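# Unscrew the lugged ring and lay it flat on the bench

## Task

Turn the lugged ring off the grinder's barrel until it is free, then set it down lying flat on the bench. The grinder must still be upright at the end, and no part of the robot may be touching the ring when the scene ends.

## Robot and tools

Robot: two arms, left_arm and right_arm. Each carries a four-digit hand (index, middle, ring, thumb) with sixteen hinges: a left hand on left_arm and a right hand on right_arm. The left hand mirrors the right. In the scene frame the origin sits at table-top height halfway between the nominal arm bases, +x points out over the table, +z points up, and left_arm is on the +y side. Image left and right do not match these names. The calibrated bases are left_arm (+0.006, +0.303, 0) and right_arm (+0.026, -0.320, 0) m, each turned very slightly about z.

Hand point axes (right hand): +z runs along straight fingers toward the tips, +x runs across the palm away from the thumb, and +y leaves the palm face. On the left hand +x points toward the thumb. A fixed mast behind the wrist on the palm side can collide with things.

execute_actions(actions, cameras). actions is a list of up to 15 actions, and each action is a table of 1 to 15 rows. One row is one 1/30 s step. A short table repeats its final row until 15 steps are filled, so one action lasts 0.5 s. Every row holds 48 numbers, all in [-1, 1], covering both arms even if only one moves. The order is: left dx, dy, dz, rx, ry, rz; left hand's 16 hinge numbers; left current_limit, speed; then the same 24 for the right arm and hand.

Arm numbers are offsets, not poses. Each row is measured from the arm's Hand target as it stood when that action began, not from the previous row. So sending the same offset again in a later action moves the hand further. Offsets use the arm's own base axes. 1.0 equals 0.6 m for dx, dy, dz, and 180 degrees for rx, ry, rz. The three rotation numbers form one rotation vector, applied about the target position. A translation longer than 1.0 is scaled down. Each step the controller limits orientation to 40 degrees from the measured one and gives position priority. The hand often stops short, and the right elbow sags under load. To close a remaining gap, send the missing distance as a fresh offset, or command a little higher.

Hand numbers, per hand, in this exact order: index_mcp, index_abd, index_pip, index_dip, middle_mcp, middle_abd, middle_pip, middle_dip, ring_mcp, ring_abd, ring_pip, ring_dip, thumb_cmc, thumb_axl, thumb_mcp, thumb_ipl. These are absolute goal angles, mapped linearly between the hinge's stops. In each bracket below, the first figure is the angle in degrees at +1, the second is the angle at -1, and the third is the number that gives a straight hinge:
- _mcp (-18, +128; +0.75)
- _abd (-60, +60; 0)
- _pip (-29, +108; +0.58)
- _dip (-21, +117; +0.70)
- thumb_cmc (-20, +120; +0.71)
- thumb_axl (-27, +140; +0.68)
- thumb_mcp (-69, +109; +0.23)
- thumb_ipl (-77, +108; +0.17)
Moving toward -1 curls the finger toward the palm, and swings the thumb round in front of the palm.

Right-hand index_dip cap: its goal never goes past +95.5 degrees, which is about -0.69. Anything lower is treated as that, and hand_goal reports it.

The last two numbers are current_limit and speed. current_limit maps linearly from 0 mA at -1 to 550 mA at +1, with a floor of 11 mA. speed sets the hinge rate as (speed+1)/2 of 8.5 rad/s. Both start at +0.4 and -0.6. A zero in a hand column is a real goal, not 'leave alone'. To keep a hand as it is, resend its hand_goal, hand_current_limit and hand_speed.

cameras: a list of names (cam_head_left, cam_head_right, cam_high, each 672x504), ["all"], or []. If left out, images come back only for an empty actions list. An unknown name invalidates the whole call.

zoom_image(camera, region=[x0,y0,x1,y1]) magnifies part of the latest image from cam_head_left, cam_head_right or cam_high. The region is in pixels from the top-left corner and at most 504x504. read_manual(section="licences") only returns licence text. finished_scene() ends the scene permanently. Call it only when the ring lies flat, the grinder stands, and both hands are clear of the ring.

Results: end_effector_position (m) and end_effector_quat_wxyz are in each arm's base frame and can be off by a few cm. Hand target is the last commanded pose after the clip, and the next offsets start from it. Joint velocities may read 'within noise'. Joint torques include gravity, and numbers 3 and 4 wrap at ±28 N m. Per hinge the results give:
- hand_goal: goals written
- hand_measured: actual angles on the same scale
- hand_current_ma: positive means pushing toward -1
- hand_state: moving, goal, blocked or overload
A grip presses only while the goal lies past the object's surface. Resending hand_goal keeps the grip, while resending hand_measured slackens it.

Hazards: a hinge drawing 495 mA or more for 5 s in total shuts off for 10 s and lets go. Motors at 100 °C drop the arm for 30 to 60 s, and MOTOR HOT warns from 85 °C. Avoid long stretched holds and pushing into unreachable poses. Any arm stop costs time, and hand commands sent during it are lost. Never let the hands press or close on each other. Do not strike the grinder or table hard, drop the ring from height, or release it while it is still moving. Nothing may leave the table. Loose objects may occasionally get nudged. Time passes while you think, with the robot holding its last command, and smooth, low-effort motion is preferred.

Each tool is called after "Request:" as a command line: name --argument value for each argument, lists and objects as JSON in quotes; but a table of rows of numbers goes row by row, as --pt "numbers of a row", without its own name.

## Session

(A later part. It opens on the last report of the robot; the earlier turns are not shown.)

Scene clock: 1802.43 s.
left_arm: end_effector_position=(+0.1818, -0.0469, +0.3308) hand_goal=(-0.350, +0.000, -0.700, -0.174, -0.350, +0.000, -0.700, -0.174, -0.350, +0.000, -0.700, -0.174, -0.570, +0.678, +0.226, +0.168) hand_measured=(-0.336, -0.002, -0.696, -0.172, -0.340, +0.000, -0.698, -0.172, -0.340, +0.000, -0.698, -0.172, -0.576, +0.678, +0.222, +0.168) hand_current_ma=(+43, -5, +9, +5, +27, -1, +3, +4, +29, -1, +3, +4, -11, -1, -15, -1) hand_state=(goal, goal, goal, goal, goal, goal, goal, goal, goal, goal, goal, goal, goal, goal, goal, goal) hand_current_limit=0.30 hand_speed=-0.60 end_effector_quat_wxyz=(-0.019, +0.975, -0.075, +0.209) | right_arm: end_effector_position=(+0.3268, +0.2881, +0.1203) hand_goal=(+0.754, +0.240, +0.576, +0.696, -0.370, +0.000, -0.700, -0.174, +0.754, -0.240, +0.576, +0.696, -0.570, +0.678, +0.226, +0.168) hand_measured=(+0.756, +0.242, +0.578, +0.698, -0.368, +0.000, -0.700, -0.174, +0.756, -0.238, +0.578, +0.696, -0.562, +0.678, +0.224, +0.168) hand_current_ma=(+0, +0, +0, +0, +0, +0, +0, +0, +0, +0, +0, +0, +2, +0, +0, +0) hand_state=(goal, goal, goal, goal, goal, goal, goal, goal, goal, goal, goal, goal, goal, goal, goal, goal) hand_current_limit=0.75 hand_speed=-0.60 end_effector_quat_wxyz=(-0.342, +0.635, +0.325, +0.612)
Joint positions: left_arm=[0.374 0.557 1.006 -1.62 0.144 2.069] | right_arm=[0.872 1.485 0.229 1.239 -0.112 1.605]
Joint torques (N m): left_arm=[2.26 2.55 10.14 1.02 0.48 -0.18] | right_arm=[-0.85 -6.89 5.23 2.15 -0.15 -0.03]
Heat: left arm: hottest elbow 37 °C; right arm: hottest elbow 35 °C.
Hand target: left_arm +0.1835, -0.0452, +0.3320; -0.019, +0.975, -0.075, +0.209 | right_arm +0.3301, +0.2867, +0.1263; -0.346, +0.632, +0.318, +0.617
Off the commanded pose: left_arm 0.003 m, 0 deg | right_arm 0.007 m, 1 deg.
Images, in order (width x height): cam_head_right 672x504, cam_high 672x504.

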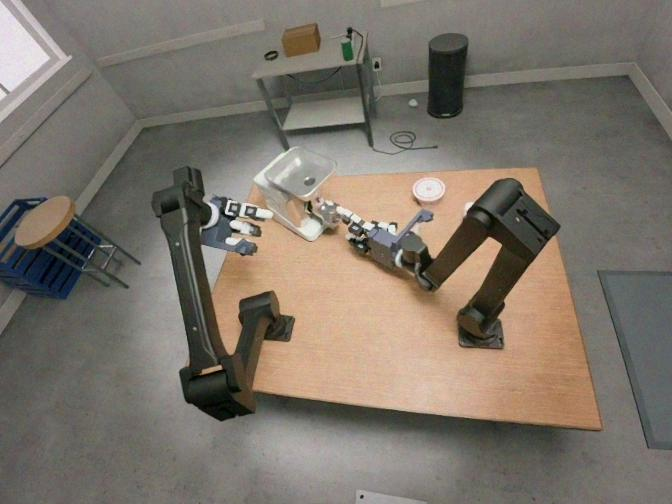

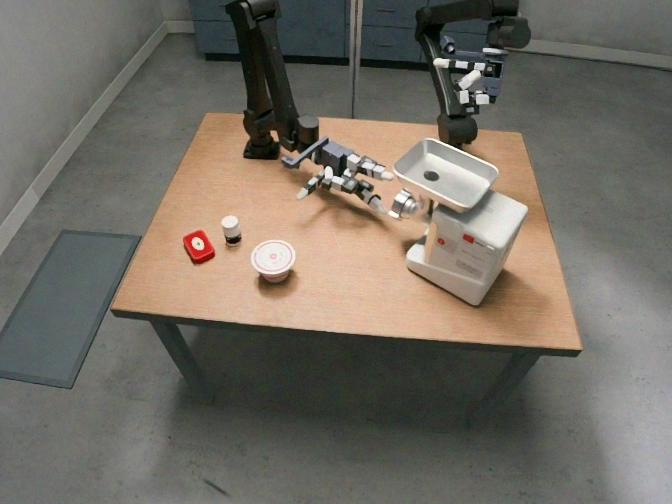

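Request:
execute_actions --actions '[[[0,0,0,0,0,0,-0.35,0,-0.7,-0.174,-0.35,0,-0.7,-0.174,-0.35,0,-0.7,-0.174,-0.571,0.678,0.226,0.168,0.3,-0.6,0.0348,0.0428,-0.0207,0.028,0.0415,0,0.754,0.24,0.576,0.696,-0.37,0,-0.7,-0.174,0.754,-0.24,0.576,0.696,-0.571,0.678,0.226,0.168,0.75,-0.6]],[[0,0,0,0,0,0,-0.35,0,-0.7,-0.174,-0.35,0,-0.7,-0.174,-0.35,0,-0.7,-0.174,-0.571,0.678,0.226,0.168,0.3,-0.6,0.0308,0.0456,0,0,0,0,0.754,0.24,0.576,0.696,-0.37,0,-0.7,-0.174,0.754,-0.24,0.576,0.696,-0.571,0.678,0.226,0.168,0.75,-0.6]],[[0,0,0,0,0,0,-0.35,0,-0.7,-0.174,-0.35,0,-0.7,-0.174,-0.35,0,-0.7,-0.174,-0.571,0.678,0.226,0.168,0.3,-0.6,-0.0093,-0.0138,0,0,0,0,0.754,0.24,0.576,0.696,-0.37,0,-0.7,-0.174,0.754,-0.24,0.576,0.696,-0.571,0.678,0.226,0.168,0.75,-0.6]]]' --cameras '["cam_high"]'

Request:
zoom_image --camera "cam_high" --region '[370, 160, 430, 230]'

Scene clock: 1812.90 s.
left_arm: end_effector_position=(+0.1818, -0.0469, +0.3308) hand_goal=(-0.350, +0.000, -0.700, -0.174, -0.350, +0.000, -0.700, -0.174, -0.350, +0.000, -0.700, -0.174, -0.570, +0.678, +0.226, +0.168) hand_measured=(-0.336, -0.002, -0.696, -0.172, -0.340, +0.000, -0.698, -0.172, -0.340, +0.000, -0.698, -0.172, -0.576, +0.678, +0.222, +0.168) hand_current_ma=(+43, -5, +9, +5, +27, -1, +3, +4, +29, -1, +3, +4, -11, -1, -15, -1) hand_state=(goal, goal, goal, goal, goal, goal, goal, goal, goal, goal, goal, goal, goal, goal, goal, goal) hand_current_limit=0.30 hand_speed=-0.60 end_effector_quat_wxyz=(-0.019, +0.975, -0.075, +0.209) | right_arm: end_effector_position=(+0.3635, +0.3317, +0.1129) hand_goal=(+0.754, +0.240, +0.576, +0.696, -0.370, +0.000, -0.700, -0.174, +0.754, -0.240, +0.576, +0.696, -0.570, +0.678, +0.226, +0.168) hand_measured=(+0.754, +0.242, +0.578, +0.698, -0.370, +0.000, -0.700, -0.174, +0.754, -0.238, +0.578, +0.696, -0.560, +0.678, +0.226, +0.168) hand_current_ma=(+0, +0, +0, +0, +0, +0, +0, +0, +0, +0, +0, +0, +2, +0, +0, +0) hand_state=(goal, goal, goal, goal, goal, goal, goal, goal, goal, goal, goal, goal, goal, goal, goal, goal) hand_current_limit=0.75 hand_speed=-0.60 end_effector_quat_wxyz=(-0.390, +0.654, +0.271, +0.588)
Joint positions: left_arm=[0.374 0.557 1.006 -1.62 0.144 2.069] | right_arm=[0.859 1.582 0.383 1.196 -0.119 1.763]
Joint torques (N m): left_arm=[2.32 2.55 10.13 1.02 0.48 -0.17] | right_arm=[-0.44 -8.64 5.42 1.99 -0.09 -0.03]
Motor temperatures (°C): left_arm=[23 26 37 24 24 23] | right_arm=[22 24 34 24 22 21]
Heat: left arm: hottest elbow 37 °C; right arm: hottest elbow 34 °C.
Hand target: left_arm +0.1835, -0.0452, +0.3320; -0.019, +0.975, -0.075, +0.209 | right_arm +0.3639, +0.3315, +0.1138; -0.393, +0.655, +0.268, +0.587
Off the commanded pose: left_arm 0.003 m, 0 deg | right_arm 0.001 m, 1 deg.
Images, in order (width x height): cam_high 672x504.

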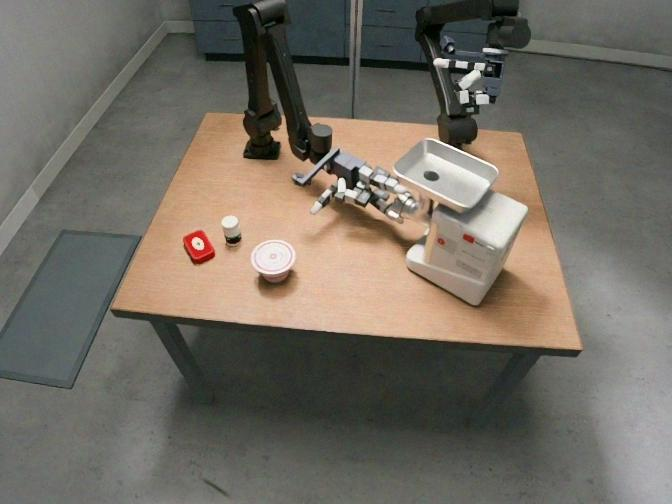

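Scaled by 7.200 from the camera's 672x504 image, which has a finer 960x720 frame.

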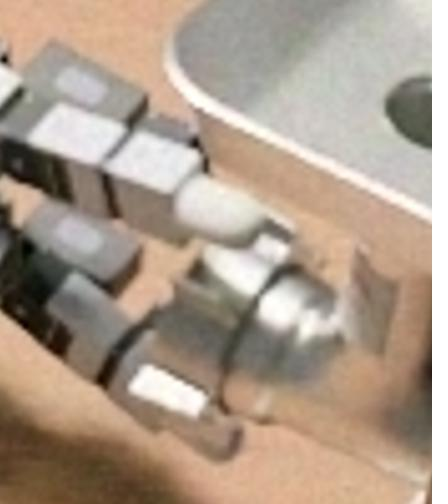

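Request:
execute_actions --actions '[[[0,0,0,0,0,0,-0.35,0,-0.7,-0.174,-0.35,0,-0.7,-0.174,-0.35,0,-0.7,-0.174,-0.571,0.678,0.226,0.168,0.3,-0.6,-0.0098,-0.0055,-0.0133,0,0,0,0.754,0.24,0.576,0.696,-0.37,0,-0.7,-0.174,0.754,-0.24,0.576,0.696,-0.571,0.678,0.226,0.168,0.75,-0.6]],[[0,0,0,0,0,0,-0.35,0,-0.7,-0.174,-0.35,0,-0.7,-0.174,-0.35,0,-0.7,-0.174,-0.571,0.678,0.226,0.168,0.3,-0.6,0,0,0,0,0,0,0.754,-0.08,0.576,0.696,-0.37,0,-0.7,-0.174,0.754,0.08,0.576,0.696,-0.571,0.678,0.226,0.168,0.75,-0.7]],[[0,0,0,0,0,0,-0.35,0,-0.7,-0.174,-0.35,0,-0.7,-0.174,-0.35,0,-0.7,-0.174,-0.571,0.678,0.226,0.168,0.3,-0.6,0.0116,-0.0078,0.0472,-0.0621,-0.0921,0,0.754,-0.08,0.576,0.696,-0.37,0,-0.7,-0.174,0.754,0.08,0.576,0.696,-0.571,0.678,0.226,0.168,0.75,-0.7]]]' --cameras '["cam_high"]'

Request:
zoom_image --camera "cam_high" --region '[370, 160, 430, 230]'

Scene clock: 1824.17 s.
left_arm: end_effector_position=(+0.1818, -0.0469, +0.3308) hand_goal=(-0.350, +0.000, -0.700, -0.174, -0.350, +0.000, -0.700, -0.174, -0.350, +0.000, -0.700, -0.174, -0.570, +0.678, +0.226, +0.168) hand_measured=(-0.336, -0.002, -0.696, -0.172, -0.340, +0.000, -0.698, -0.172, -0.340, +0.000, -0.698, -0.172, -0.576, +0.678, +0.222, +0.168) hand_current_ma=(+43, -5, +9, +5, +27, -1, +3, +4, +29, -1, +3, +4, -11, -1, -15, -1) hand_state=(goal, goal, goal, goal, goal, goal, goal, goal, goal, goal, goal, goal, goal, goal, goal, goal) hand_current_limit=0.30 hand_speed=-0.60 end_effector_quat_wxyz=(-0.019, +0.975, -0.075, +0.209) | right_arm: end_effector_position=(+0.3684, +0.3239, +0.1379) hand_goal=(+0.754, -0.080, +0.576, +0.696, -0.370, +0.000, -0.700, -0.174, +0.754, +0.080, +0.576, +0.696, -0.570, +0.678, +0.226, +0.168) hand_measured=(+0.762, +0.036, +0.578, +0.698, -0.370, +0.000, -0.700, -0.174, +0.750, +0.014, +0.574, +0.696, -0.558, +0.678, +0.226, +0.168) hand_current_ma=(+1, +170, +0, +0, +0, +0, +0, +0, -1, -60, +0, +0, +3, +0, +0, +0) hand_state=(goal, blocked, goal, goal, goal, goal, goal, goal, goal, blocked, goal, goal, goal, goal, goal, goal) hand_current_limit=0.75 hand_speed=-0.70 end_effector_quat_wxyz=(-0.287, +0.602, +0.372, +0.646)
Joint positions: left_arm=[0.374 0.557 1.006 -1.62 0.144 2.069] | right_arm=[0.86 1.591 0.373 1.216 -0.111 1.436]
Joint torques (N m): left_arm=[2.26 2.55 10.13 1.02 0.48 -0.18] | right_arm=[-0.26 -7.24 4.51 2.95 -0.05 -0.26]
Heat: left arm: hottest elbow 37 °C; right arm: hottest elbow 34 °C.
Hand target: left_arm +0.1835, -0.0452, +0.3320; -0.019, +0.975, -0.075, +0.209 | right_arm +0.3650, +0.3236, +0.1343; -0.285, +0.598, +0.377, +0.647
Off the commanded pose: left_arm 0.003 m, 0 deg | right_arm 0.005 m, 1 deg.
Images, in order (width x height): cam_high 672x504.

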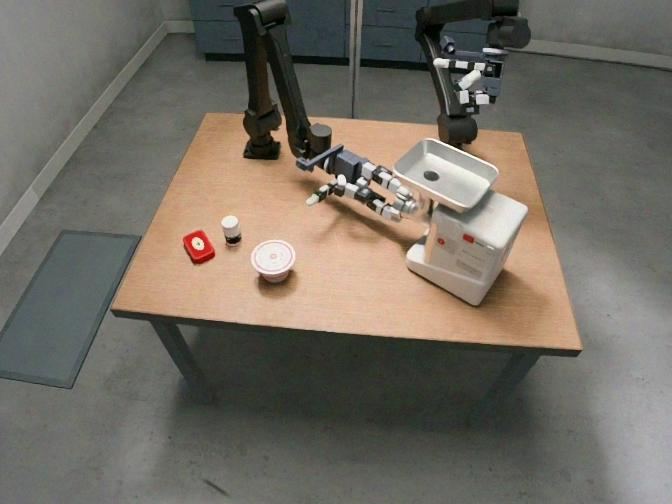

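Scaled by 7.200 from the camera's 672x504 image, which has a finer 960x720 frame.

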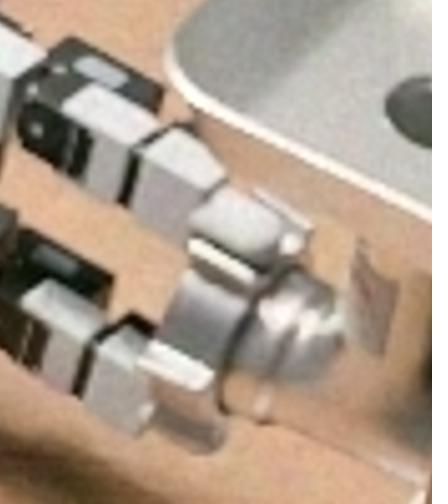

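Request:
execute_actions --actions '[[[0,0,0,0,0,0,-0.35,0,-0.7,-0.174,-0.35,0,-0.7,-0.174,-0.35,0,-0.7,-0.174,-0.571,0.678,0.226,0.168,0.3,-0.6,-0.0026,0.0018,0.0492,-0.0621,-0.0921,0,0.754,-0.08,0.576,0.696,-0.37,0,-0.7,-0.174,0.754,0.08,0.576,0.696,-0.571,0.678,0.226,0.168,0.75,-0.7]],[[0,0,0,0,0,0,-0.35,0,-0.7,-0.174,-0.35,0,-0.7,-0.174,-0.35,0,-0.7,-0.174,-0.571,0.678,0.226,0.168,0.3,-0.6,-0.0163,0.011,0.0452,-0.0621,-0.0921,0,0.754,-0.08,0.576,0.696,-0.37,0,-0.7,-0.174,0.754,0.08,0.576,0.696,-0.571,0.678,0.226,0.168,0.75,-0.7]],[[0,0,0,0,0,0,-0.35,0,-0.7,-0.174,-0.35,0,-0.7,-0.174,-0.35,0,-0.7,-0.174,-0.571,0.678,0.226,0.168,0.3,-0.6,-0.028,0.0189,0.0357,-0.0621,-0.0921,0,0.754,-0.08,0.576,0.696,-0.37,0,-0.7,-0.174,0.754,0.08,0.576,0.696,-0.571,0.678,0.226,0.168,0.75,-0.7]],[[0,0,0,0,0,0,-0.35,0,-0.7,-0.174,-0.35,0,-0.7,-0.174,-0.35,0,-0.7,-0.174,-0.571,0.678,0.226,0.168,0.3,-0.6,-0.0366,0.0247,0.022,-0.0621,-0.0921,0,0.754,-0.08,0.576,0.696,-0.37,0,-0.7,-0.174,0.754,0.08,0.576,0.696,-0.571,0.678,0.226,0.168,0.75,-0.7]],[[0,0,0,0,0,0,-0.35,0,-0.7,-0.174,-0.35,0,-0.7,-0.174,-0.35,0,-0.7,-0.174,-0.571,0.678,0.226,0.168,0.3,-0.6,-0.0405,0.0273,0.0055,-0.0621,-0.0921,0,0.754,-0.08,0.576,0.696,-0.37,0,-0.7,-0.174,0.754,0.08,0.576,0.696,-0.571,0.678,0.226,0.168,0.75,-0.7]],[[0,0,0,0,0,0,-0.35,0,-0.7,-0.174,-0.35,0,-0.7,-0.174,-0.35,0,-0.7,-0.174,-0.571,0.678,0.226,0.168,0.3,-0.6,-0.0398,0.0268,-0.0115,-0.0621,-0.0921,0,0.754,-0.08,0.576,0.696,-0.37,0,-0.7,-0.174,0.754,0.08,0.576,0.696,-0.571,0.678,0.226,0.168,0.75,-0.7]],[[0,0,0,0,0,0,-0.35,0,-0.7,-0.174,-0.35,0,-0.7,-0.174,-0.35,0,-0.7,-0.174,-0.571,0.678,0.226,0.168,0.3,-0.6,-0.034,0.0229,-0.0272,-0.0621,-0.0921,0,0.754,-0.08,0.576,0.696,-0.37,0,-0.7,-0.174,0.754,0.08,0.576,0.696,-0.571,0.678,0.226,0.168,0.75,-0.7]],[[0,0,0,0,0,0,-0.35,0,-0.7,-0.174,-0.35,0,-0.7,-0.174,-0.35,0,-0.7,-0.174,-0.571,0.678,0.226,0.168,0.3,-0.6,-0.0243,0.0164,-0.0397,-0.0621,-0.0921,0,0.754,-0.08,0.576,0.696,-0.37,0,-0.7,-0.174,0.754,0.08,0.576,0.696,-0.571,0.678,0.226,0.168,0.75,-0.7]],[[0,0,0,0,0,0,-0.35,0,-0.7,-0.174,-0.35,0,-0.7,-0.174,-0.35,0,-0.7,-0.174,-0.571,0.678,0.226,0.168,0.3,-0.6,-0.008,0.0054,-0.0253,-0.0342,-0.0507,0,0.754,-0.08,0.576,0.696,-0.37,0,-0.7,-0.174,0.754,0.08,0.576,0.696,-0.571,0.678,0.226,0.168,0.75,-0.7]]]' --cameras '["cam_high","cam_head_left"]'

Request:
zoom_image --camera "cam_high" --region '[370, 160, 430, 230]'

Request:
zoom_image --camera "cam_head_left" --region '[300, 180, 370, 250]'

Scene clock: 1837.87 s.
left_arm: end_effector_position=(+0.1818, -0.0469, +0.3308) hand_goal=(-0.350, +0.000, -0.700, -0.174, -0.350, +0.000, -0.700, -0.174, -0.350, +0.000, -0.700, -0.174, -0.570, +0.678, +0.226, +0.168) hand_measured=(-0.336, -0.002, -0.696, -0.172, -0.340, +0.000, -0.698, -0.172, -0.340, +0.000, -0.698, -0.172, -0.576, +0.678, +0.222, +0.168) hand_current_ma=(+43, -5, +9, +5, +27, -1, +3, +4, +29, -1, +3, +4, -11, -1, -15, -1) hand_state=(goal, goal, goal, goal, goal, goal, goal, goal, goal, goal, goal, goal, goal, goal, goal, goal) hand_current_limit=0.30 hand_speed=-0.60 end_effector_quat_wxyz=(-0.019, +0.975, -0.075, +0.209) | right_arm: end_effector_position=(+0.2249, +0.4196, +0.1698) hand_goal=(+0.754, -0.080, +0.576, +0.696, -0.370, +0.000, -0.700, -0.174, +0.754, +0.080, +0.576, +0.696, -0.570, +0.678, +0.226, +0.168) hand_measured=(+0.778, +0.020, +0.588, +0.698, -0.370, +0.000, -0.700, -0.174, +0.744, +0.008, +0.570, +0.694, -0.578, +0.678, +0.226, +0.168) hand_current_ma=(+14, +131, +3, +0, +0, +0, +0, +0, -2, -71, -1, +0, -2, +0, +0, +0) hand_state=(blocked, blocked, goal, goal, goal, goal, goal, goal, goal, blocked, goal, goal, goal, goal, goal, goal) hand_current_limit=0.75 hand_speed=-0.70 end_effector_quat_wxyz=(+0.621, -0.326, +0.625, +0.342)
Joint positions: left_arm=[0.374 0.557 1.006 -1.62 0.144 2.069] | right_arm=[0.855 1.617 0.371 1.253 -0.13 -1.548]
Joint torques (N m): left_arm=[2.26 2.61 10.13 1.01 0.48 -0.18] | right_arm=[-0.5 -7.82 4.57 2.15 -0.13 0.12]
Heat: left arm: hottest elbow 37 °C; right arm: hottest elbow 34 °C.
Hand target: left_arm +0.1835, -0.0452, +0.3320; -0.019, +0.975, -0.075, +0.209 | right_arm +0.2269, +0.4167, +0.1666; +0.623, -0.329, +0.626, +0.335
Off the commanded pose: left_arm 0.003 m, 0 deg | right_arm 0.005 m, 1 deg.
Images, in order (width x height): cam_head_left 672x504, cam_high 672x504.

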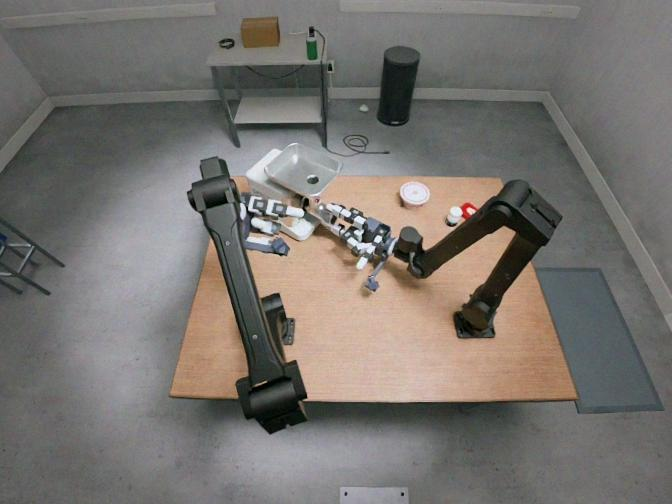

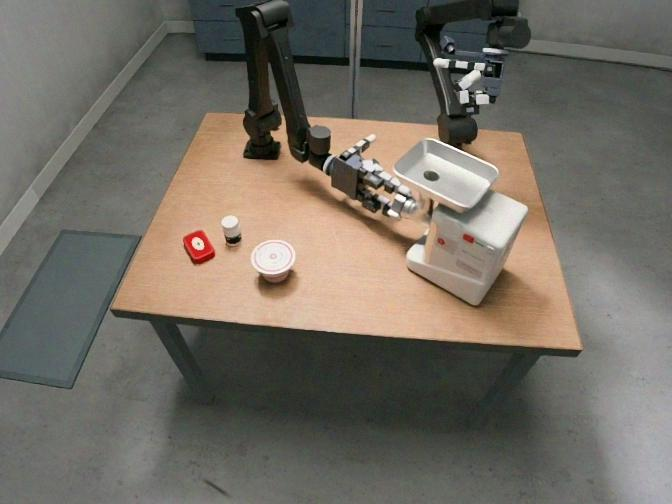

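Scaled by 7.200 from the camera's 672x504 image, which has a finer 960x720 frame.

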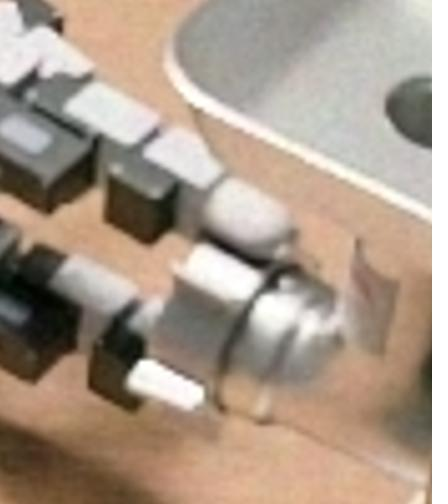

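Scaled by 7.200 from the camera's 672x504 image, which has a finer 960x720 frame.

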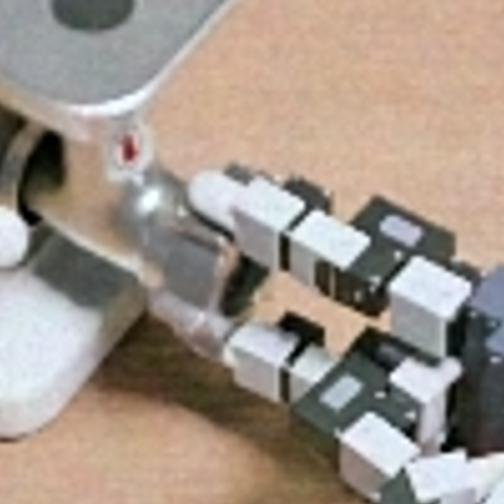

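Request:
execute_actions --actions '[[[0,0,0,0,0,0,-0.35,0,-0.7,-0.174,-0.35,0,-0.7,-0.174,-0.35,0,-0.7,-0.174,-0.571,0.678,0.226,0.168,0.3,-0.6,0,0,0,0,0,0,0.754,0.24,0.576,0.696,-0.37,0,-0.7,-0.174,0.754,-0.24,0.576,0.696,-0.571,0.678,0.226,0.168,0.75,-0.6]],[[0,0,0,0,0,0,-0.35,0,-0.7,-0.174,-0.35,0,-0.7,-0.174,-0.35,0,-0.7,-0.174,-0.571,0.678,0.226,0.168,0.3,-0.6,-0.0466,-0.0691,0,0,0,0,0.754,0.24,0.576,0.696,-0.37,0,-0.7,-0.174,0.754,-0.24,0.576,0.696,-0.571,0.678,0.226,0.168,0.75,-0.6]],[[0,0,0,0,0,0,-0.35,0,-0.7,-0.174,-0.35,0,-0.7,-0.174,-0.35,0,-0.7,-0.174,-0.571,0.678,0.226,0.168,0.3,-0.6,0.033,-0.0223,0.0658,0.0978,0.1451,0,0.754,0.24,0.576,0.696,-0.37,0,-0.7,-0.174,0.754,-0.24,0.576,0.696,-0.571,0.678,0.226,0.168,0.75,-0.6]],[[0,0,0,0,0,0,-0.35,0,-0.7,-0.174,-0.35,0,-0.7,-0.174,-0.35,0,-0.7,-0.174,-0.571,0.678,0.226,0.168,0.3,-0.6,0.0568,-0.0383,0.0353,0.0978,0.1451,0,0.754,0.24,0.576,0.696,-0.37,0,-0.7,-0.174,0.754,-0.24,0.576,0.696,-0.571,0.678,0.226,0.168,0.75,-0.6]],[[0,0,0,0,0,0,-0.35,0,-0.7,-0.174,-0.35,0,-0.7,-0.174,-0.35,0,-0.7,-0.174,-0.571,0.678,0.226,0.168,0.3,-0.6,0.0637,-0.043,-0.0057,0.0978,0.1451,0,0.754,0.24,0.576,0.696,-0.37,0,-0.7,-0.174,0.754,-0.24,0.576,0.696,-0.571,0.678,0.226,0.168,0.75,-0.6]],[[0,0,0,0,0,0,-0.35,0,-0.7,-0.174,-0.35,0,-0.7,-0.174,-0.35,0,-0.7,-0.174,-0.571,0.678,0.226,0.168,0.3,-0.6,0.0518,-0.035,-0.045,0.0978,0.1451,0,0.754,0.24,0.576,0.696,-0.37,0,-0.7,-0.174,0.754,-0.24,0.576,0.696,-0.571,0.678,0.226,0.168,0.75,-0.6]],[[0,0,0,0,0,0,-0.35,0,-0.7,-0.174,-0.35,0,-0.7,-0.174,-0.35,0,-0.7,-0.174,-0.571,0.678,0.226,0.168,0.3,-0.6,0.0247,-0.0167,-0.071,0.0978,0.1451,0,0.754,0.24,0.576,0.696,-0.37,0,-0.7,-0.174,0.754,-0.24,0.576,0.696,-0.571,0.678,0.226,0.168,0.75,-0.6]],[[0,0,0,0,0,0,-0.35,0,-0.7,-0.174,-0.35,0,-0.7,-0.174,-0.35,0,-0.7,-0.174,-0.571,0.678,0.226,0.168,0.3,-0.6,0.0013,-0.001,-0.076,0.0978,0.1451,0,0.754,0.24,0.576,0.696,-0.37,0,-0.7,-0.174,0.754,-0.24,0.576,0.696,-0.571,0.678,0.226,0.168,0.75,-0.6]]]' --cameras '["cam_high","cam_head_right"]'

Request:
zoom_image --camera "cam_high" --region '[360, 160, 430, 230]'

Request:
zoom_image --camera "cam_head_right" --region '[300, 180, 370, 250]'

Scene clock: 1859.67 s.
left_arm: end_effector_position=(+0.1818, -0.0469, +0.3308) hand_goal=(-0.350, +0.000, -0.700, -0.174, -0.350, +0.000, -0.700, -0.174, -0.350, +0.000, -0.700, -0.174, -0.570, +0.678, +0.226, +0.168) hand_measured=(-0.336, -0.002, -0.696, -0.172, -0.340, +0.000, -0.698, -0.172, -0.340, +0.000, -0.698, -0.172, -0.576, +0.678, +0.222, +0.168) hand_current_ma=(+43, -5, +9, +5, +27, -1, +3, +4, +29, -1, +3, +4, -11, -1, -15, -1) hand_state=(goal, goal, goal, goal, goal, goal, goal, goal, goal, goal, goal, goal, goal, goal, goal, goal) hand_current_limit=0.30 hand_speed=-0.60 end_effector_quat_wxyz=(-0.019, +0.975, -0.075, +0.209) | right_arm: end_effector_position=(+0.3328, +0.2822, +0.1015) hand_goal=(+0.754, +0.240, +0.576, +0.696, -0.370, +0.000, -0.700, -0.174, +0.754, -0.240, +0.576, +0.696, -0.570, +0.678, +0.226, +0.168) hand_measured=(+0.754, +0.242, +0.578, +0.698, -0.368, +0.000, -0.700, -0.174, +0.754, -0.238, +0.578, +0.694, -0.560, +0.678, +0.224, +0.168) hand_current_ma=(+0, +0, +0, +0, +0, +0, +0, +0, +0, +0, +0, +0, +2, +0, +0, +0) hand_state=(goal, goal, goal, goal, goal, goal, goal, goal, goal, goal, goal, goal, goal, goal, goal, goal) hand_current_limit=0.75 hand_speed=-0.60 end_effector_quat_wxyz=(-0.380, +0.654, +0.287, +0.588)
Joint positions: left_arm=[0.374 0.557 1.006 -1.62 0.144 2.069] | right_arm=[0.821 1.536 0.227 1.289 -0.165 1.727]
Joint torques (N m): left_arm=[2.32 2.49 10.14 1.02 0.48 -0.17] | right_arm=[-1.55 -6.95 5.01 2.04 -0.13 -0.03]
Heat: left arm: hottest elbow 37 °C; right arm: hottest elbow 34 °C.
Hand target: left_arm +0.1835, -0.0452, +0.3320; -0.019, +0.975, -0.075, +0.209 | right_arm +0.3377, +0.2815, +0.1086; -0.383, +0.650, +0.279, +0.594
Off the commanded pose: left_arm 0.003 m, 0 deg | right_arm 0.009 m, 1 deg.
Images, in order (width x height): cam_head_right 672x504, cam_high 672x504.

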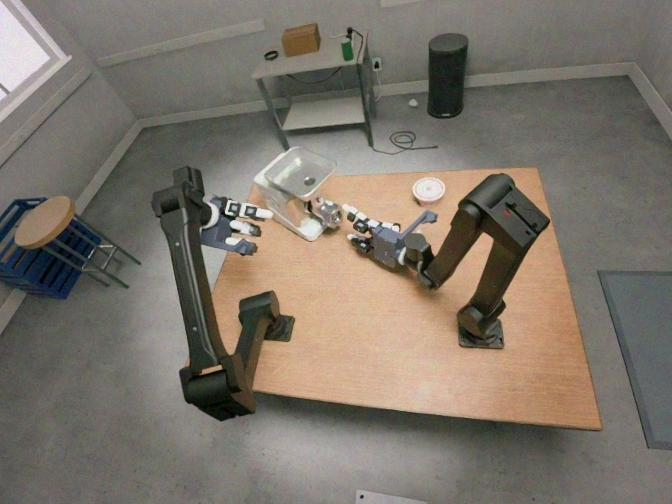

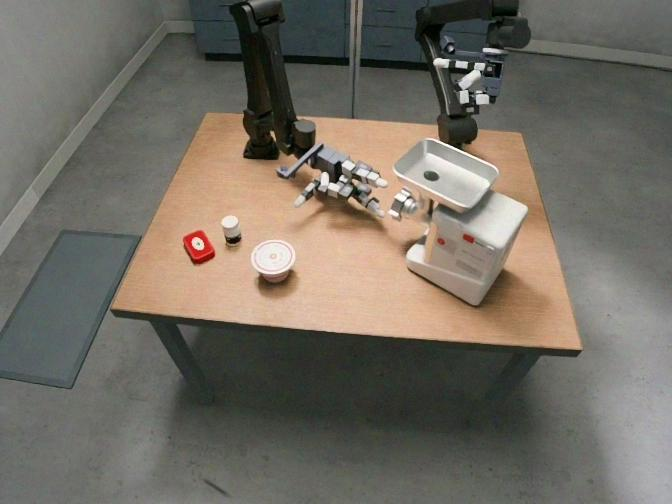

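Scaled by 7.200 from the camera's 672x504 image, which has a finer 960x720 frame.

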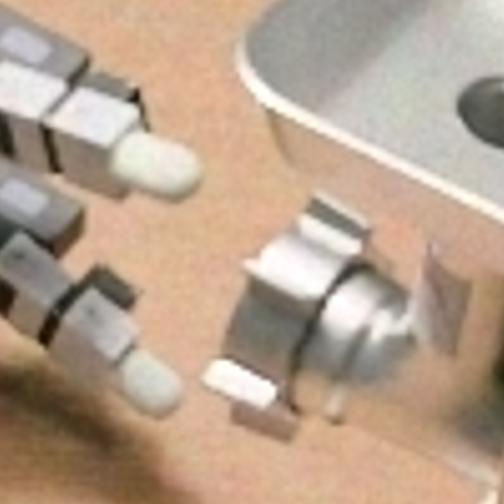

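Scaled by 7.200 from the camera's 672x504 image, which has a finer 960x720 frame.

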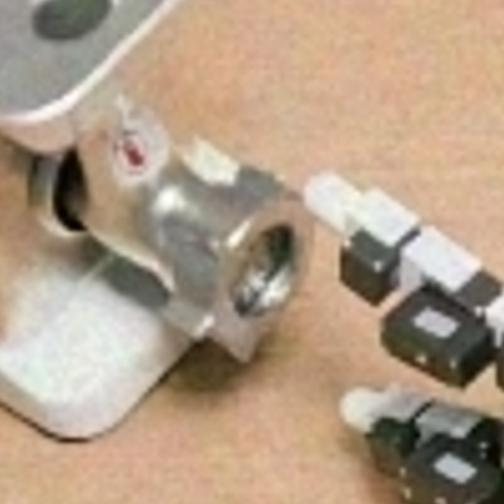

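Request:
execute_actions --actions '[[[0,0,0,0,0,0,-0.35,0,-0.7,-0.174,-0.35,0,-0.7,-0.174,-0.35,0,-0.7,-0.174,-0.571,0.678,0.226,0.168,0.3,-0.6,0.0257,0.047,0.015,-0.0155,-0.023,0,0.754,0.24,0.576,0.696,-0.37,0,-0.7,-0.174,0.754,-0.24,0.576,0.696,-0.571,0.678,0.226,0.168,0.75,-0.6]],[[0,0,0,0,0,0,-0.35,0,-0.7,-0.174,-0.35,0,-0.7,-0.174,-0.35,0,-0.7,-0.174,-0.571,0.678,0.226,0.168,0.3,-0.6,0.0289,0.0428,0,0,0,0,0.754,0.24,0.576,0.696,-0.37,0,-0.7,-0.174,0.754,-0.24,0.576,0.696,-0.571,0.678,0.226,0.168,0.75,-0.6]],[[0,0,0,0,0,0,-0.35,0,-0.7,-0.174,-0.35,0,-0.7,-0.174,-0.35,0,-0.7,-0.174,-0.571,0.678,0.226,0.168,0.3,-0.6,-0.0121,-0.018,0,0,0,0,0.754,0.24,0.576,0.696,-0.37,0,-0.7,-0.174,0.754,-0.24,0.576,0.696,-0.571,0.678,0.226,0.168,0.75,-0.6]]]' --cameras '["cam_high"]'

Request:
zoom_image --camera "cam_high" --region '[360, 160, 430, 230]'

Scene clock: 1871.83 s.
left_arm: end_effector_position=(+0.1818, -0.0469, +0.3308) hand_goal=(-0.350, +0.000, -0.700, -0.174, -0.350, +0.000, -0.700, -0.174, -0.350, +0.000, -0.700, -0.174, -0.570, +0.678, +0.226, +0.168) hand_measured=(-0.336, -0.002, -0.696, -0.172, -0.340, +0.000, -0.698, -0.172, -0.340, +0.000, -0.698, -0.172, -0.576, +0.678, +0.222, +0.168) hand_current_ma=(+43, -5, +9, +5, +27, -1, +3, +4, +29, -1, +3, +4, -11, -1, -15, -1) hand_state=(goal, goal, goal, goal, goal, goal, goal, goal, goal, goal, goal, goal, goal, goal, goal, goal) hand_current_limit=0.30 hand_speed=-0.60 end_effector_quat_wxyz=(-0.019, +0.975, -0.075, +0.209) | right_arm: end_effector_position=(+0.3670, +0.3243, +0.1156) hand_goal=(+0.754, +0.240, +0.576, +0.696, -0.370, +0.000, -0.700, -0.174, +0.754, -0.240, +0.576, +0.696, -0.570, +0.678, +0.226, +0.168) hand_measured=(+0.754, +0.242, +0.578, +0.698, -0.370, +0.000, -0.700, -0.174, +0.754, -0.238, +0.578, +0.694, -0.560, +0.678, +0.226, +0.168) hand_current_ma=(+0, +0, +0, +0, +0, +0, +0, +0, +0, +0, +0, +0, +2, +0, +0, +0) hand_state=(goal, goal, goal, goal, goal, goal, goal, goal, goal, goal, goal, goal, goal, goal, goal, goal) hand_current_limit=0.75 hand_speed=-0.60 end_effector_quat_wxyz=(-0.357, +0.641, +0.302, +0.610)
Joint positions: left_arm=[0.374 0.557 1.006 -1.62 0.144 2.069] | right_arm=[0.851 1.604 0.373 1.228 -0.119 1.659]
Joint torques (N m): left_arm=[2.26 2.55 10.14 1.03 0.48 -0.18] | right_arm=[0.15 -8.76 4.55 2.11 -0.12 -0.23]
Heat: left arm: hottest elbow 37 °C; right arm: hottest elbow 34 °C.
Hand target: left_arm +0.1835, -0.0452, +0.3320; -0.019, +0.975, -0.075, +0.209 | right_arm +0.3632, +0.3245, +0.1175; -0.357, +0.637, +0.307, +0.610
Off the commanded pose: left_arm 0.003 m, 0 deg | right_arm 0.004 m, 1 deg.
Images, in order (width x height): cam_high 672x504.

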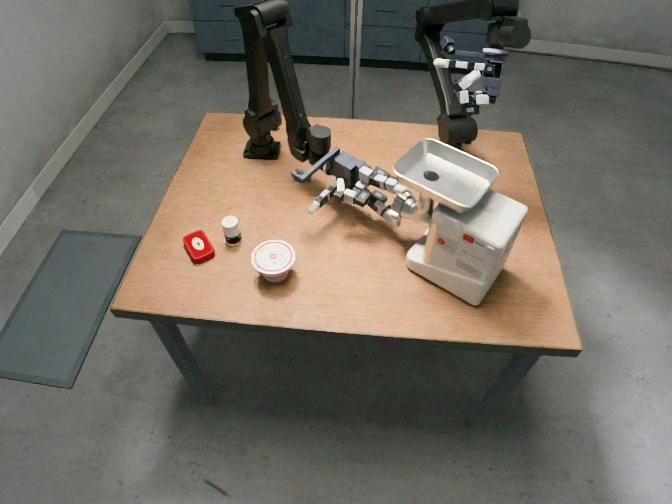

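Scaled by 7.200 from the camera's 672x504 image, which has a finer 960x720 frame.

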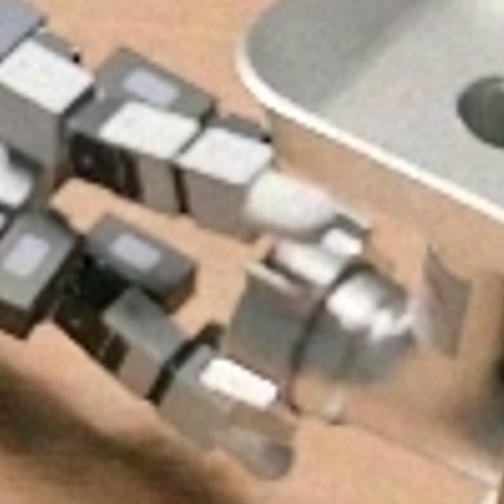

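Request:
execute_actions --actions '[[[0,0,0,0,0,0,-0.35,0,-0.7,-0.174,-0.35,0,-0.7,-0.174,-0.35,0,-0.7,-0.174,-0.571,0.678,0.226,0.168,0.3,-0.6,-0.0143,-0.0003,0,0,0,0,0.754,0.24,0.576,0.696,-0.37,0,-0.7,-0.174,0.754,-0.24,0.576,0.696,-0.571,0.678,0.226,0.168,0.75,-0.6]],[[0,0,0,0,0,0,-0.35,0,-0.7,-0.174,-0.35,0,-0.7,-0.174,-0.35,0,-0.7,-0.174,-0.571,0.678,0.226,0.168,0.3,-0.6,0,0,0,0,0,0,0.754,-0.08,0.576,0.696,-0.37,0,-0.7,-0.174,0.754,0.08,0.576,0.696,-0.571,0.678,0.226,0.168,0.75,-0.7]],[[0,0,0,0,0,0,-0.35,0,-0.7,-0.174,-0.35,0,-0.7,-0.174,-0.35,0,-0.7,-0.174,-0.571,0.678,0.226,0.168,0.3,-0.6,0.0075,-0.005,0.0485,-0.0621,-0.0921,0,0.754,-0.08,0.576,0.696,-0.37,0,-0.7,-0.174,0.754,0.08,0.576,0.696,-0.571,0.678,0.226,0.168,0.75,-0.7]],[[0,0,0,0,0,0,-0.35,0,-0.7,-0.174,-0.35,0,-0.7,-0.174,-0.35,0,-0.7,-0.174,-0.571,0.678,0.226,0.168,0.3,-0.6,-0.0068,0.0046,0.0487,-0.0621,-0.0921,0,0.754,-0.08,0.576,0.696,-0.37,0,-0.7,-0.174,0.754,0.08,0.576,0.696,-0.571,0.678,0.226,0.168,0.75,-0.7]],[[0,0,0,0,0,0,-0.35,0,-0.7,-0.174,-0.35,0,-0.7,-0.174,-0.35,0,-0.7,-0.174,-0.571,0.678,0.226,0.168,0.3,-0.6,-0.0202,0.0136,0.0428,-0.0621,-0.0921,0,0.754,-0.08,0.576,0.696,-0.37,0,-0.7,-0.174,0.754,0.08,0.576,0.696,-0.571,0.678,0.226,0.168,0.75,-0.7]],[[0,0,0,0,0,0,-0.35,0,-0.7,-0.174,-0.35,0,-0.7,-0.174,-0.35,0,-0.7,-0.174,-0.571,0.678,0.226,0.168,0.3,-0.6,-0.0309,0.0209,0.032,-0.0621,-0.0921,0,0.754,-0.08,0.576,0.696,-0.37,0,-0.7,-0.174,0.754,0.08,0.576,0.696,-0.571,0.678,0.226,0.168,0.75,-0.7]]]' --cameras '["cam_high"]'

Request:
zoom_image --camera "cam_high" --region '[370, 160, 430, 230]'

Scene clock: 1886.27 s.
left_arm: end_effector_position=(+0.1818, -0.0469, +0.3308) hand_goal=(-0.350, +0.000, -0.700, -0.174, -0.350, +0.000, -0.700, -0.174, -0.350, +0.000, -0.700, -0.174, -0.570, +0.678, +0.226, +0.168) hand_measured=(-0.336, -0.002, -0.696, -0.172, -0.340, +0.000, -0.698, -0.172, -0.340, +0.000, -0.698, -0.172, -0.576, +0.678, +0.222, +0.168) hand_current_ma=(+43, -5, +9, +5, +27, -1, +3, +4, +29, -1, +3, +4, -11, -1, -15, -1) hand_state=(goal, goal, goal, goal, goal, goal, goal, goal, goal, goal, goal, goal, goal, goal, goal, goal) hand_current_limit=0.30 hand_speed=-0.60 end_effector_quat_wxyz=(-0.019, +0.975, -0.075, +0.209) | right_arm: end_effector_position=(+0.3280, +0.3456, +0.2213) hand_goal=(+0.754, -0.080, +0.576, +0.696, -0.370, +0.000, -0.700, -0.174, +0.754, +0.080, +0.576, +0.696, -0.570, +0.678, +0.226, +0.168) hand_measured=(+0.766, +0.000, +0.580, +0.698, -0.370, +0.000, -0.700, -0.174, +0.760, -0.024, +0.576, +0.694, -0.560, +0.678, +0.226, +0.168) hand_current_ma=(+3, +85, +0, +0, +0, +0, +0, +0, +1, -143, +0, +0, +3, +0, +0, +0) hand_state=(goal, blocked, goal, goal, goal, goal, goal, goal, goal, blocked, goal, goal, goal, goal, goal, goal) hand_current_limit=0.75 hand_speed=-0.70 end_effector_quat_wxyz=(+0.119, +0.300, +0.643, +0.695)
Joint positions: left_arm=[0.374 0.557 1.006 -1.62 0.144 2.069] | right_arm=[0.871 1.593 0.358 1.23 -0.094 0.266]
Joint torques (N m): left_arm=[2.26 2.55 10.13 1.01 0.48 -0.18] | right_arm=[-0.5 -7.71 4.48 2.76 -0.56 -0.11]
Heat: left arm: hottest elbow 37 °C; right arm: hottest elbow 33 °C.
Hand target: left_arm +0.1835, -0.0452, +0.3320; -0.019, +0.975, -0.075, +0.209 | right_arm +0.3243, +0.3449, +0.2208; +0.119, +0.291, +0.645, +0.697
Off the commanded pose: left_arm 0.003 m, 0 deg | right_arm 0.004 m, 1 deg.
Images, in order (width x height): cam_high 672x504.

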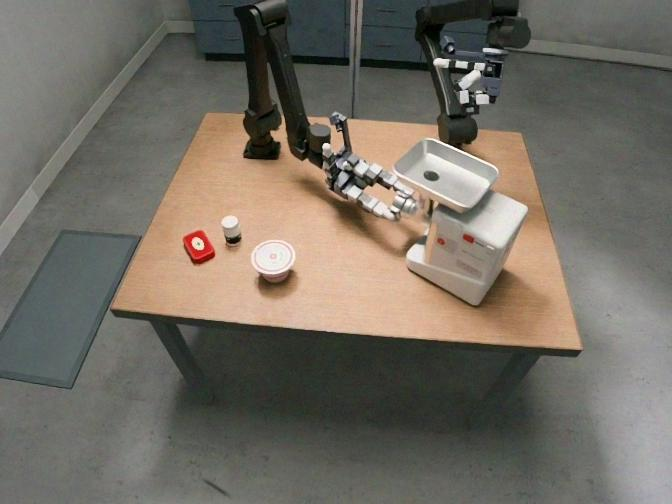

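Scaled by 7.200 from the camera's 672x504 image, which has a finer 960x720 frame.

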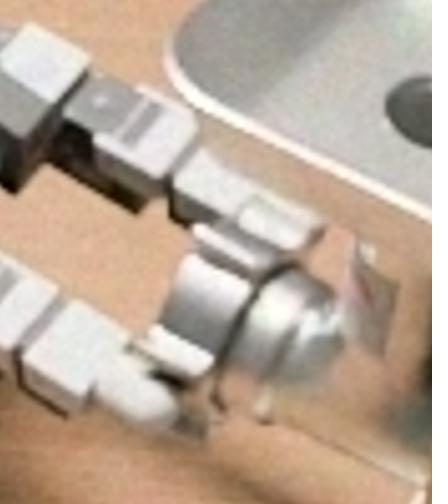

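Request:
execute_actions --actions '[[[0,0,0,0,0,0,-0.35,0,-0.7,-0.174,-0.35,0,-0.7,-0.174,-0.35,0,-0.7,-0.174,-0.571,0.678,0.226,0.168,0.3,-0.6,-0.0383,0.0258,0.0172,-0.0621,-0.0921,0,0.754,-0.08,0.576,0.696,-0.37,0,-0.7,-0.174,0.754,0.08,0.576,0.696,-0.571,0.678,0.226,0.168,0.75,-0.7]],[[0,0,0,0,0,0,-0.35,0,-0.7,-0.174,-0.35,0,-0.7,-0.174,-0.35,0,-0.7,-0.174,-0.571,0.678,0.226,0.168,0.3,-0.6,-0.0409,0.0276,0.0003,-0.0621,-0.0921,0,0.754,-0.08,0.576,0.696,-0.37,0,-0.7,-0.174,0.754,0.08,0.576,0.696,-0.571,0.678,0.226,0.168,0.75,-0.7]],[[0,0,0,0,0,0,-0.35,0,-0.7,-0.174,-0.35,0,-0.7,-0.174,-0.35,0,-0.7,-0.174,-0.571,0.678,0.226,0.168,0.3,-0.6,-0.0384,0.0259,-0.0165,-0.0621,-0.0921,0,0.754,-0.08,0.576,0.696,-0.37,0,-0.7,-0.174,0.754,0.08,0.576,0.696,-0.571,0.678,0.226,0.168,0.75,-0.7]],[[0,0,0,0,0,0,-0.35,0,-0.7,-0.174,-0.35,0,-0.7,-0.174,-0.35,0,-0.7,-0.174,-0.571,0.678,0.226,0.168,0.3,-0.6,-0.0315,0.0212,-0.0313,-0.0621,-0.0921,0,0.754,-0.08,0.576,0.696,-0.37,0,-0.7,-0.174,0.754,0.08,0.576,0.696,-0.571,0.678,0.226,0.168,0.75,-0.7]],[[0,0,0,0,0,0,-0.35,0,-0.7,-0.174,-0.35,0,-0.7,-0.174,-0.35,0,-0.7,-0.174,-0.571,0.678,0.226,0.168,0.3,-0.6,-0.0207,0.014,-0.0423,-0.0621,-0.0921,0,0.754,-0.08,0.576,0.696,-0.37,0,-0.7,-0.174,0.754,0.08,0.576,0.696,-0.571,0.678,0.226,0.168,0.75,-0.7]],[[0,0,0,0,0,0,-0.35,0,-0.7,-0.174,-0.35,0,-0.7,-0.174,-0.35,0,-0.7,-0.174,-0.571,0.678,0.226,0.168,0.3,-0.6,-0.0032,0.0022,-0.0118,-0.0155,-0.023,0,0.754,-0.08,0.576,0.696,-0.37,0,-0.7,-0.174,0.754,0.08,0.576,0.696,-0.571,0.678,0.226,0.168,0.75,-0.7]]]' --cameras '["all"]'

Request:
zoom_image --camera "cam_high" --region '[385, 175, 430, 225]'

Request:
zoom_image --camera "cam_head_left" --region '[300, 180, 370, 250]'

Request:
zoom_image --camera "cam_head_right" --region '[300, 180, 370, 250]'

Scene clock: 1896.97 s.
left_arm: end_effector_position=(+0.1818, -0.0469, +0.3308) hand_goal=(-0.350, +0.000, -0.700, -0.174, -0.350, +0.000, -0.700, -0.174, -0.350, +0.000, -0.700, -0.174, -0.570, +0.678, +0.226, +0.168) hand_measured=(-0.336, -0.002, -0.696, -0.172, -0.340, +0.000, -0.698, -0.172, -0.340, +0.000, -0.698, -0.172, -0.576, +0.678, +0.222, +0.168) hand_current_ma=(+43, -5, +9, +5, +27, -1, +3, +4, +29, -1, +3, +4, -11, -1, -15, -1) hand_state=(goal, goal, goal, goal, goal, goal, goal, goal, goal, goal, goal, goal, goal, goal, goal, goal) hand_current_limit=0.30 hand_speed=-0.60 end_effector_quat_wxyz=(-0.019, +0.975, -0.075, +0.209) | right_arm: end_effector_position=(+0.2220, +0.4169, +0.1703) hand_goal=(+0.754, -0.080, +0.576, +0.696, -0.370, +0.000, -0.700, -0.174, +0.754, +0.080, +0.576, +0.696, -0.570, +0.678, +0.226, +0.168) hand_measured=(+0.778, +0.000, +0.588, +0.700, -0.370, +0.000, -0.700, -0.174, +0.748, -0.024, +0.574, +0.694, -0.578, +0.678, +0.226, +0.168) hand_current_ma=(+13, +85, +3, +0, +0, +0, +0, +0, -1, -139, +0, +0, -2, +0, +0, +0) hand_state=(blocked, blocked, goal, goal, goal, goal, goal, goal, goal, blocked, goal, goal, goal, goal, goal, goal) hand_current_limit=0.75 hand_speed=-0.70 end_effector_quat_wxyz=(+0.624, -0.329, +0.625, +0.334)
Joint positions: left_arm=[0.374 0.557 1.006 -1.62 0.144 2.069] | right_arm=[0.86 1.595 0.358 1.239 -0.116 -1.564]
Joint torques (N m): left_arm=[2.26 2.55 10.13 1.02 0.48 -0.17] | right_arm=[-0.67 -8.59 4.49 1.84 -0.17 0.12]
Heat: left arm: hottest elbow 37 °C; right arm: hottest elbow 33 °C.
Hand target: left_arm +0.1835, -0.0452, +0.3320; -0.019, +0.975, -0.075, +0.209 | right_arm +0.2206, +0.4149, +0.1701; +0.626, -0.334, +0.623, +0.330
Off the commanded pose: left_arm 0.003 m, 0 deg | right_arm 0.003 m, 1 deg.

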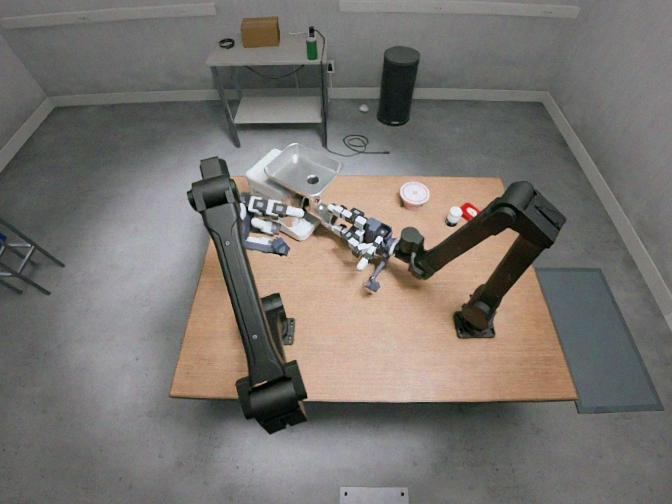

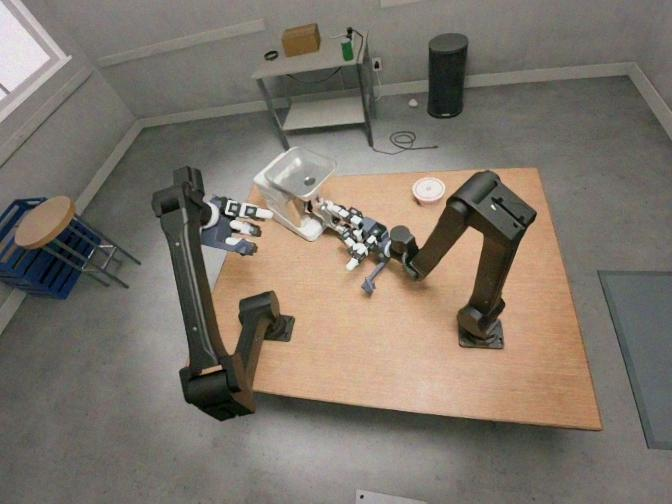

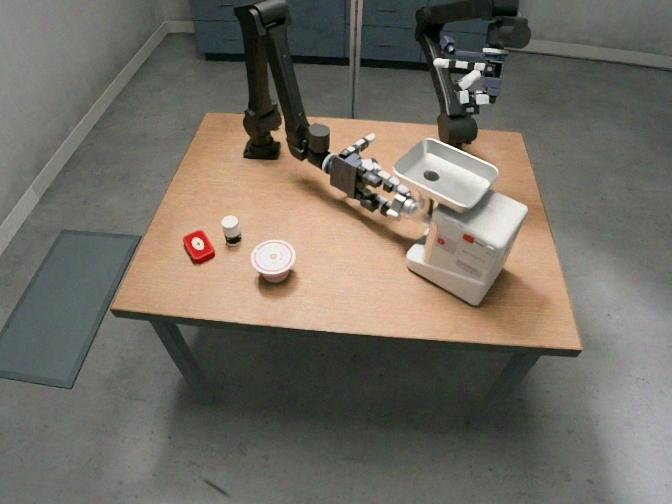

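Scaled by 10.080 from the camera's 672x504 image, which has a finer 960x720 frame.

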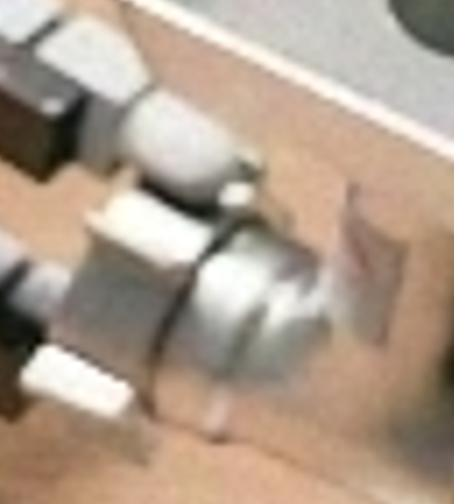

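Scaled by 7.200 from the camera's 672x504 image, which has a finer 960x720 frame.

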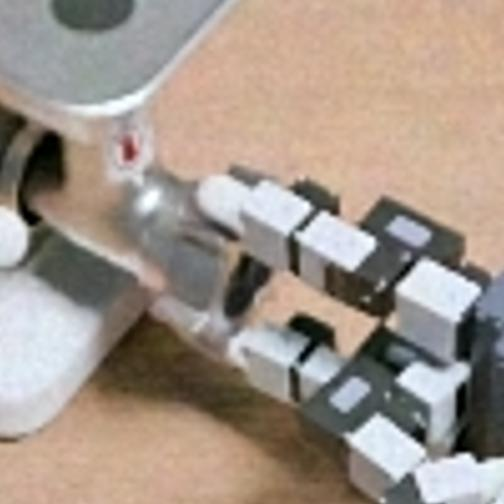

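Scaled by 7.200 from the camera's 672x504 image, which has a finer 960x720 frame.

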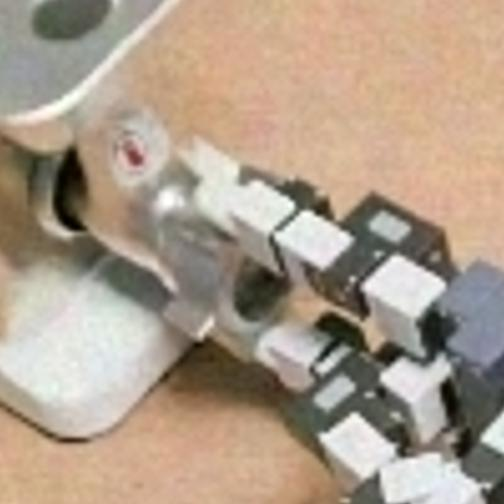

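Request:
execute_actions --actions '[[[0,0,0,0,0,0,-0.35,0,-0.7,-0.174,-0.35,0,-0.7,-0.174,-0.35,0,-0.7,-0.174,-0.571,0.678,0.226,0.168,0.3,-0.6,-0.0186,-0.0276,0,0,0,0,0.754,-0.08,0.576,0.696,-0.37,0,-0.7,-0.174,0.754,0.08,0.576,0.696,-0.571,0.678,0.226,0.168,0.75,-0.7]]]' --cameras '["cam_high"]'

Request:
zoom_image --camera "cam_high" --region '[385, 175, 430, 225]'

Scene clock: 1902.60 s.
left_arm: end_effector_position=(+0.1818, -0.0469, +0.3308) hand_goal=(-0.350, +0.000, -0.700, -0.174, -0.350, +0.000, -0.700, -0.174, -0.350, +0.000, -0.700, -0.174, -0.570, +0.678, +0.226, +0.168) hand_measured=(-0.336, -0.002, -0.696, -0.172, -0.340, +0.000, -0.698, -0.172, -0.340, +0.000, -0.698, -0.172, -0.576, +0.678, +0.222, +0.168) hand_current_ma=(+43, -5, +9, +5, +27, -1, +3, +4, +29, -1, +3, +4, -11, -1, -15, -1) hand_state=(goal, goal, goal, goal, goal, goal, goal, goal, goal, goal, goal, goal, goal, goal, goal, goal) hand_current_limit=0.30 hand_speed=-0.60 end_effector_quat_wxyz=(-0.019, +0.975, -0.075, +0.209) | right_arm: end_effector_position=(+0.2098, +0.4043, +0.1702) hand_goal=(+0.754, -0.080, +0.576, +0.696, -0.370, +0.000, -0.700, -0.174, +0.754, +0.080, +0.576, +0.696, -0.570, +0.678, +0.226, +0.168) hand_measured=(+0.766, -0.010, +0.586, +0.700, -0.370, +0.000, -0.700, -0.174, +0.752, +0.010, +0.574, +0.694, -0.578, +0.678, +0.226, +0.168) hand_current_ma=(+3, +66, +2, +0, +0, +0, +0, +0, +0, -69, +0, +0, -2, +0, +0, +0) hand_state=(goal, blocked, goal, goal, goal, goal, goal, goal, goal, blocked, goal, goal, goal, goal, goal, goal) hand_current_limit=0.75 hand_speed=-0.70 end_effector_quat_wxyz=(+0.621, -0.333, +0.626, +0.334)
Joint positions: left_arm=[0.374 0.557 1.006 -1.62 0.144 2.069] | right_arm=[0.859 1.556 0.313 1.239 -0.123 -1.567]
Joint torques (N m): left_arm=[2.26 2.55 10.13 1.02 0.48 -0.17] | right_arm=[-0.62 -7.94 3.74 2.37 -0.21 0.13]
Heat: left arm: hottest elbow 37 °C; right arm: hottest elbow 33 °C.
Hand target: left_arm +0.1835, -0.0452, +0.3320; -0.019, +0.975, -0.075, +0.209 | right_arm +0.2095, +0.3983, +0.1701; +0.626, -0.334, +0.623, +0.330
Off the commanded pose: left_arm 0.003 m, 0 deg | right_arm 0.006 m, 1 deg.
Images, in order (width x height): cam_high 672x504.

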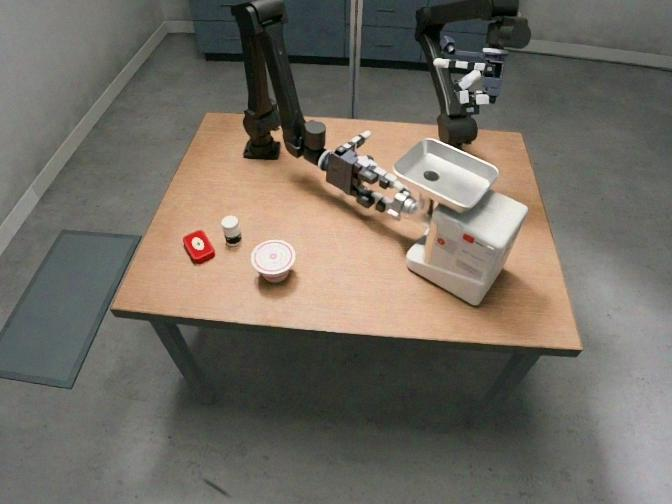

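Scaled by 10.080 from the camera's 672x504 image, which has a finer 960x720 frame.

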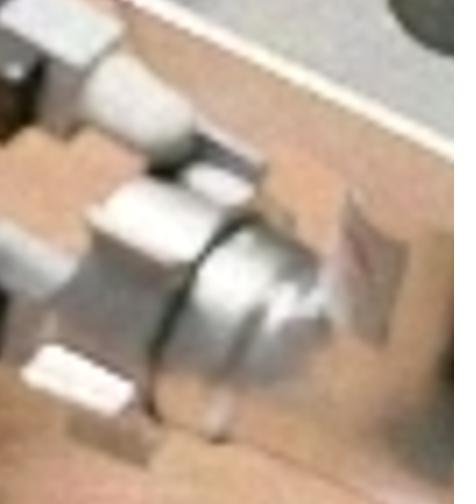

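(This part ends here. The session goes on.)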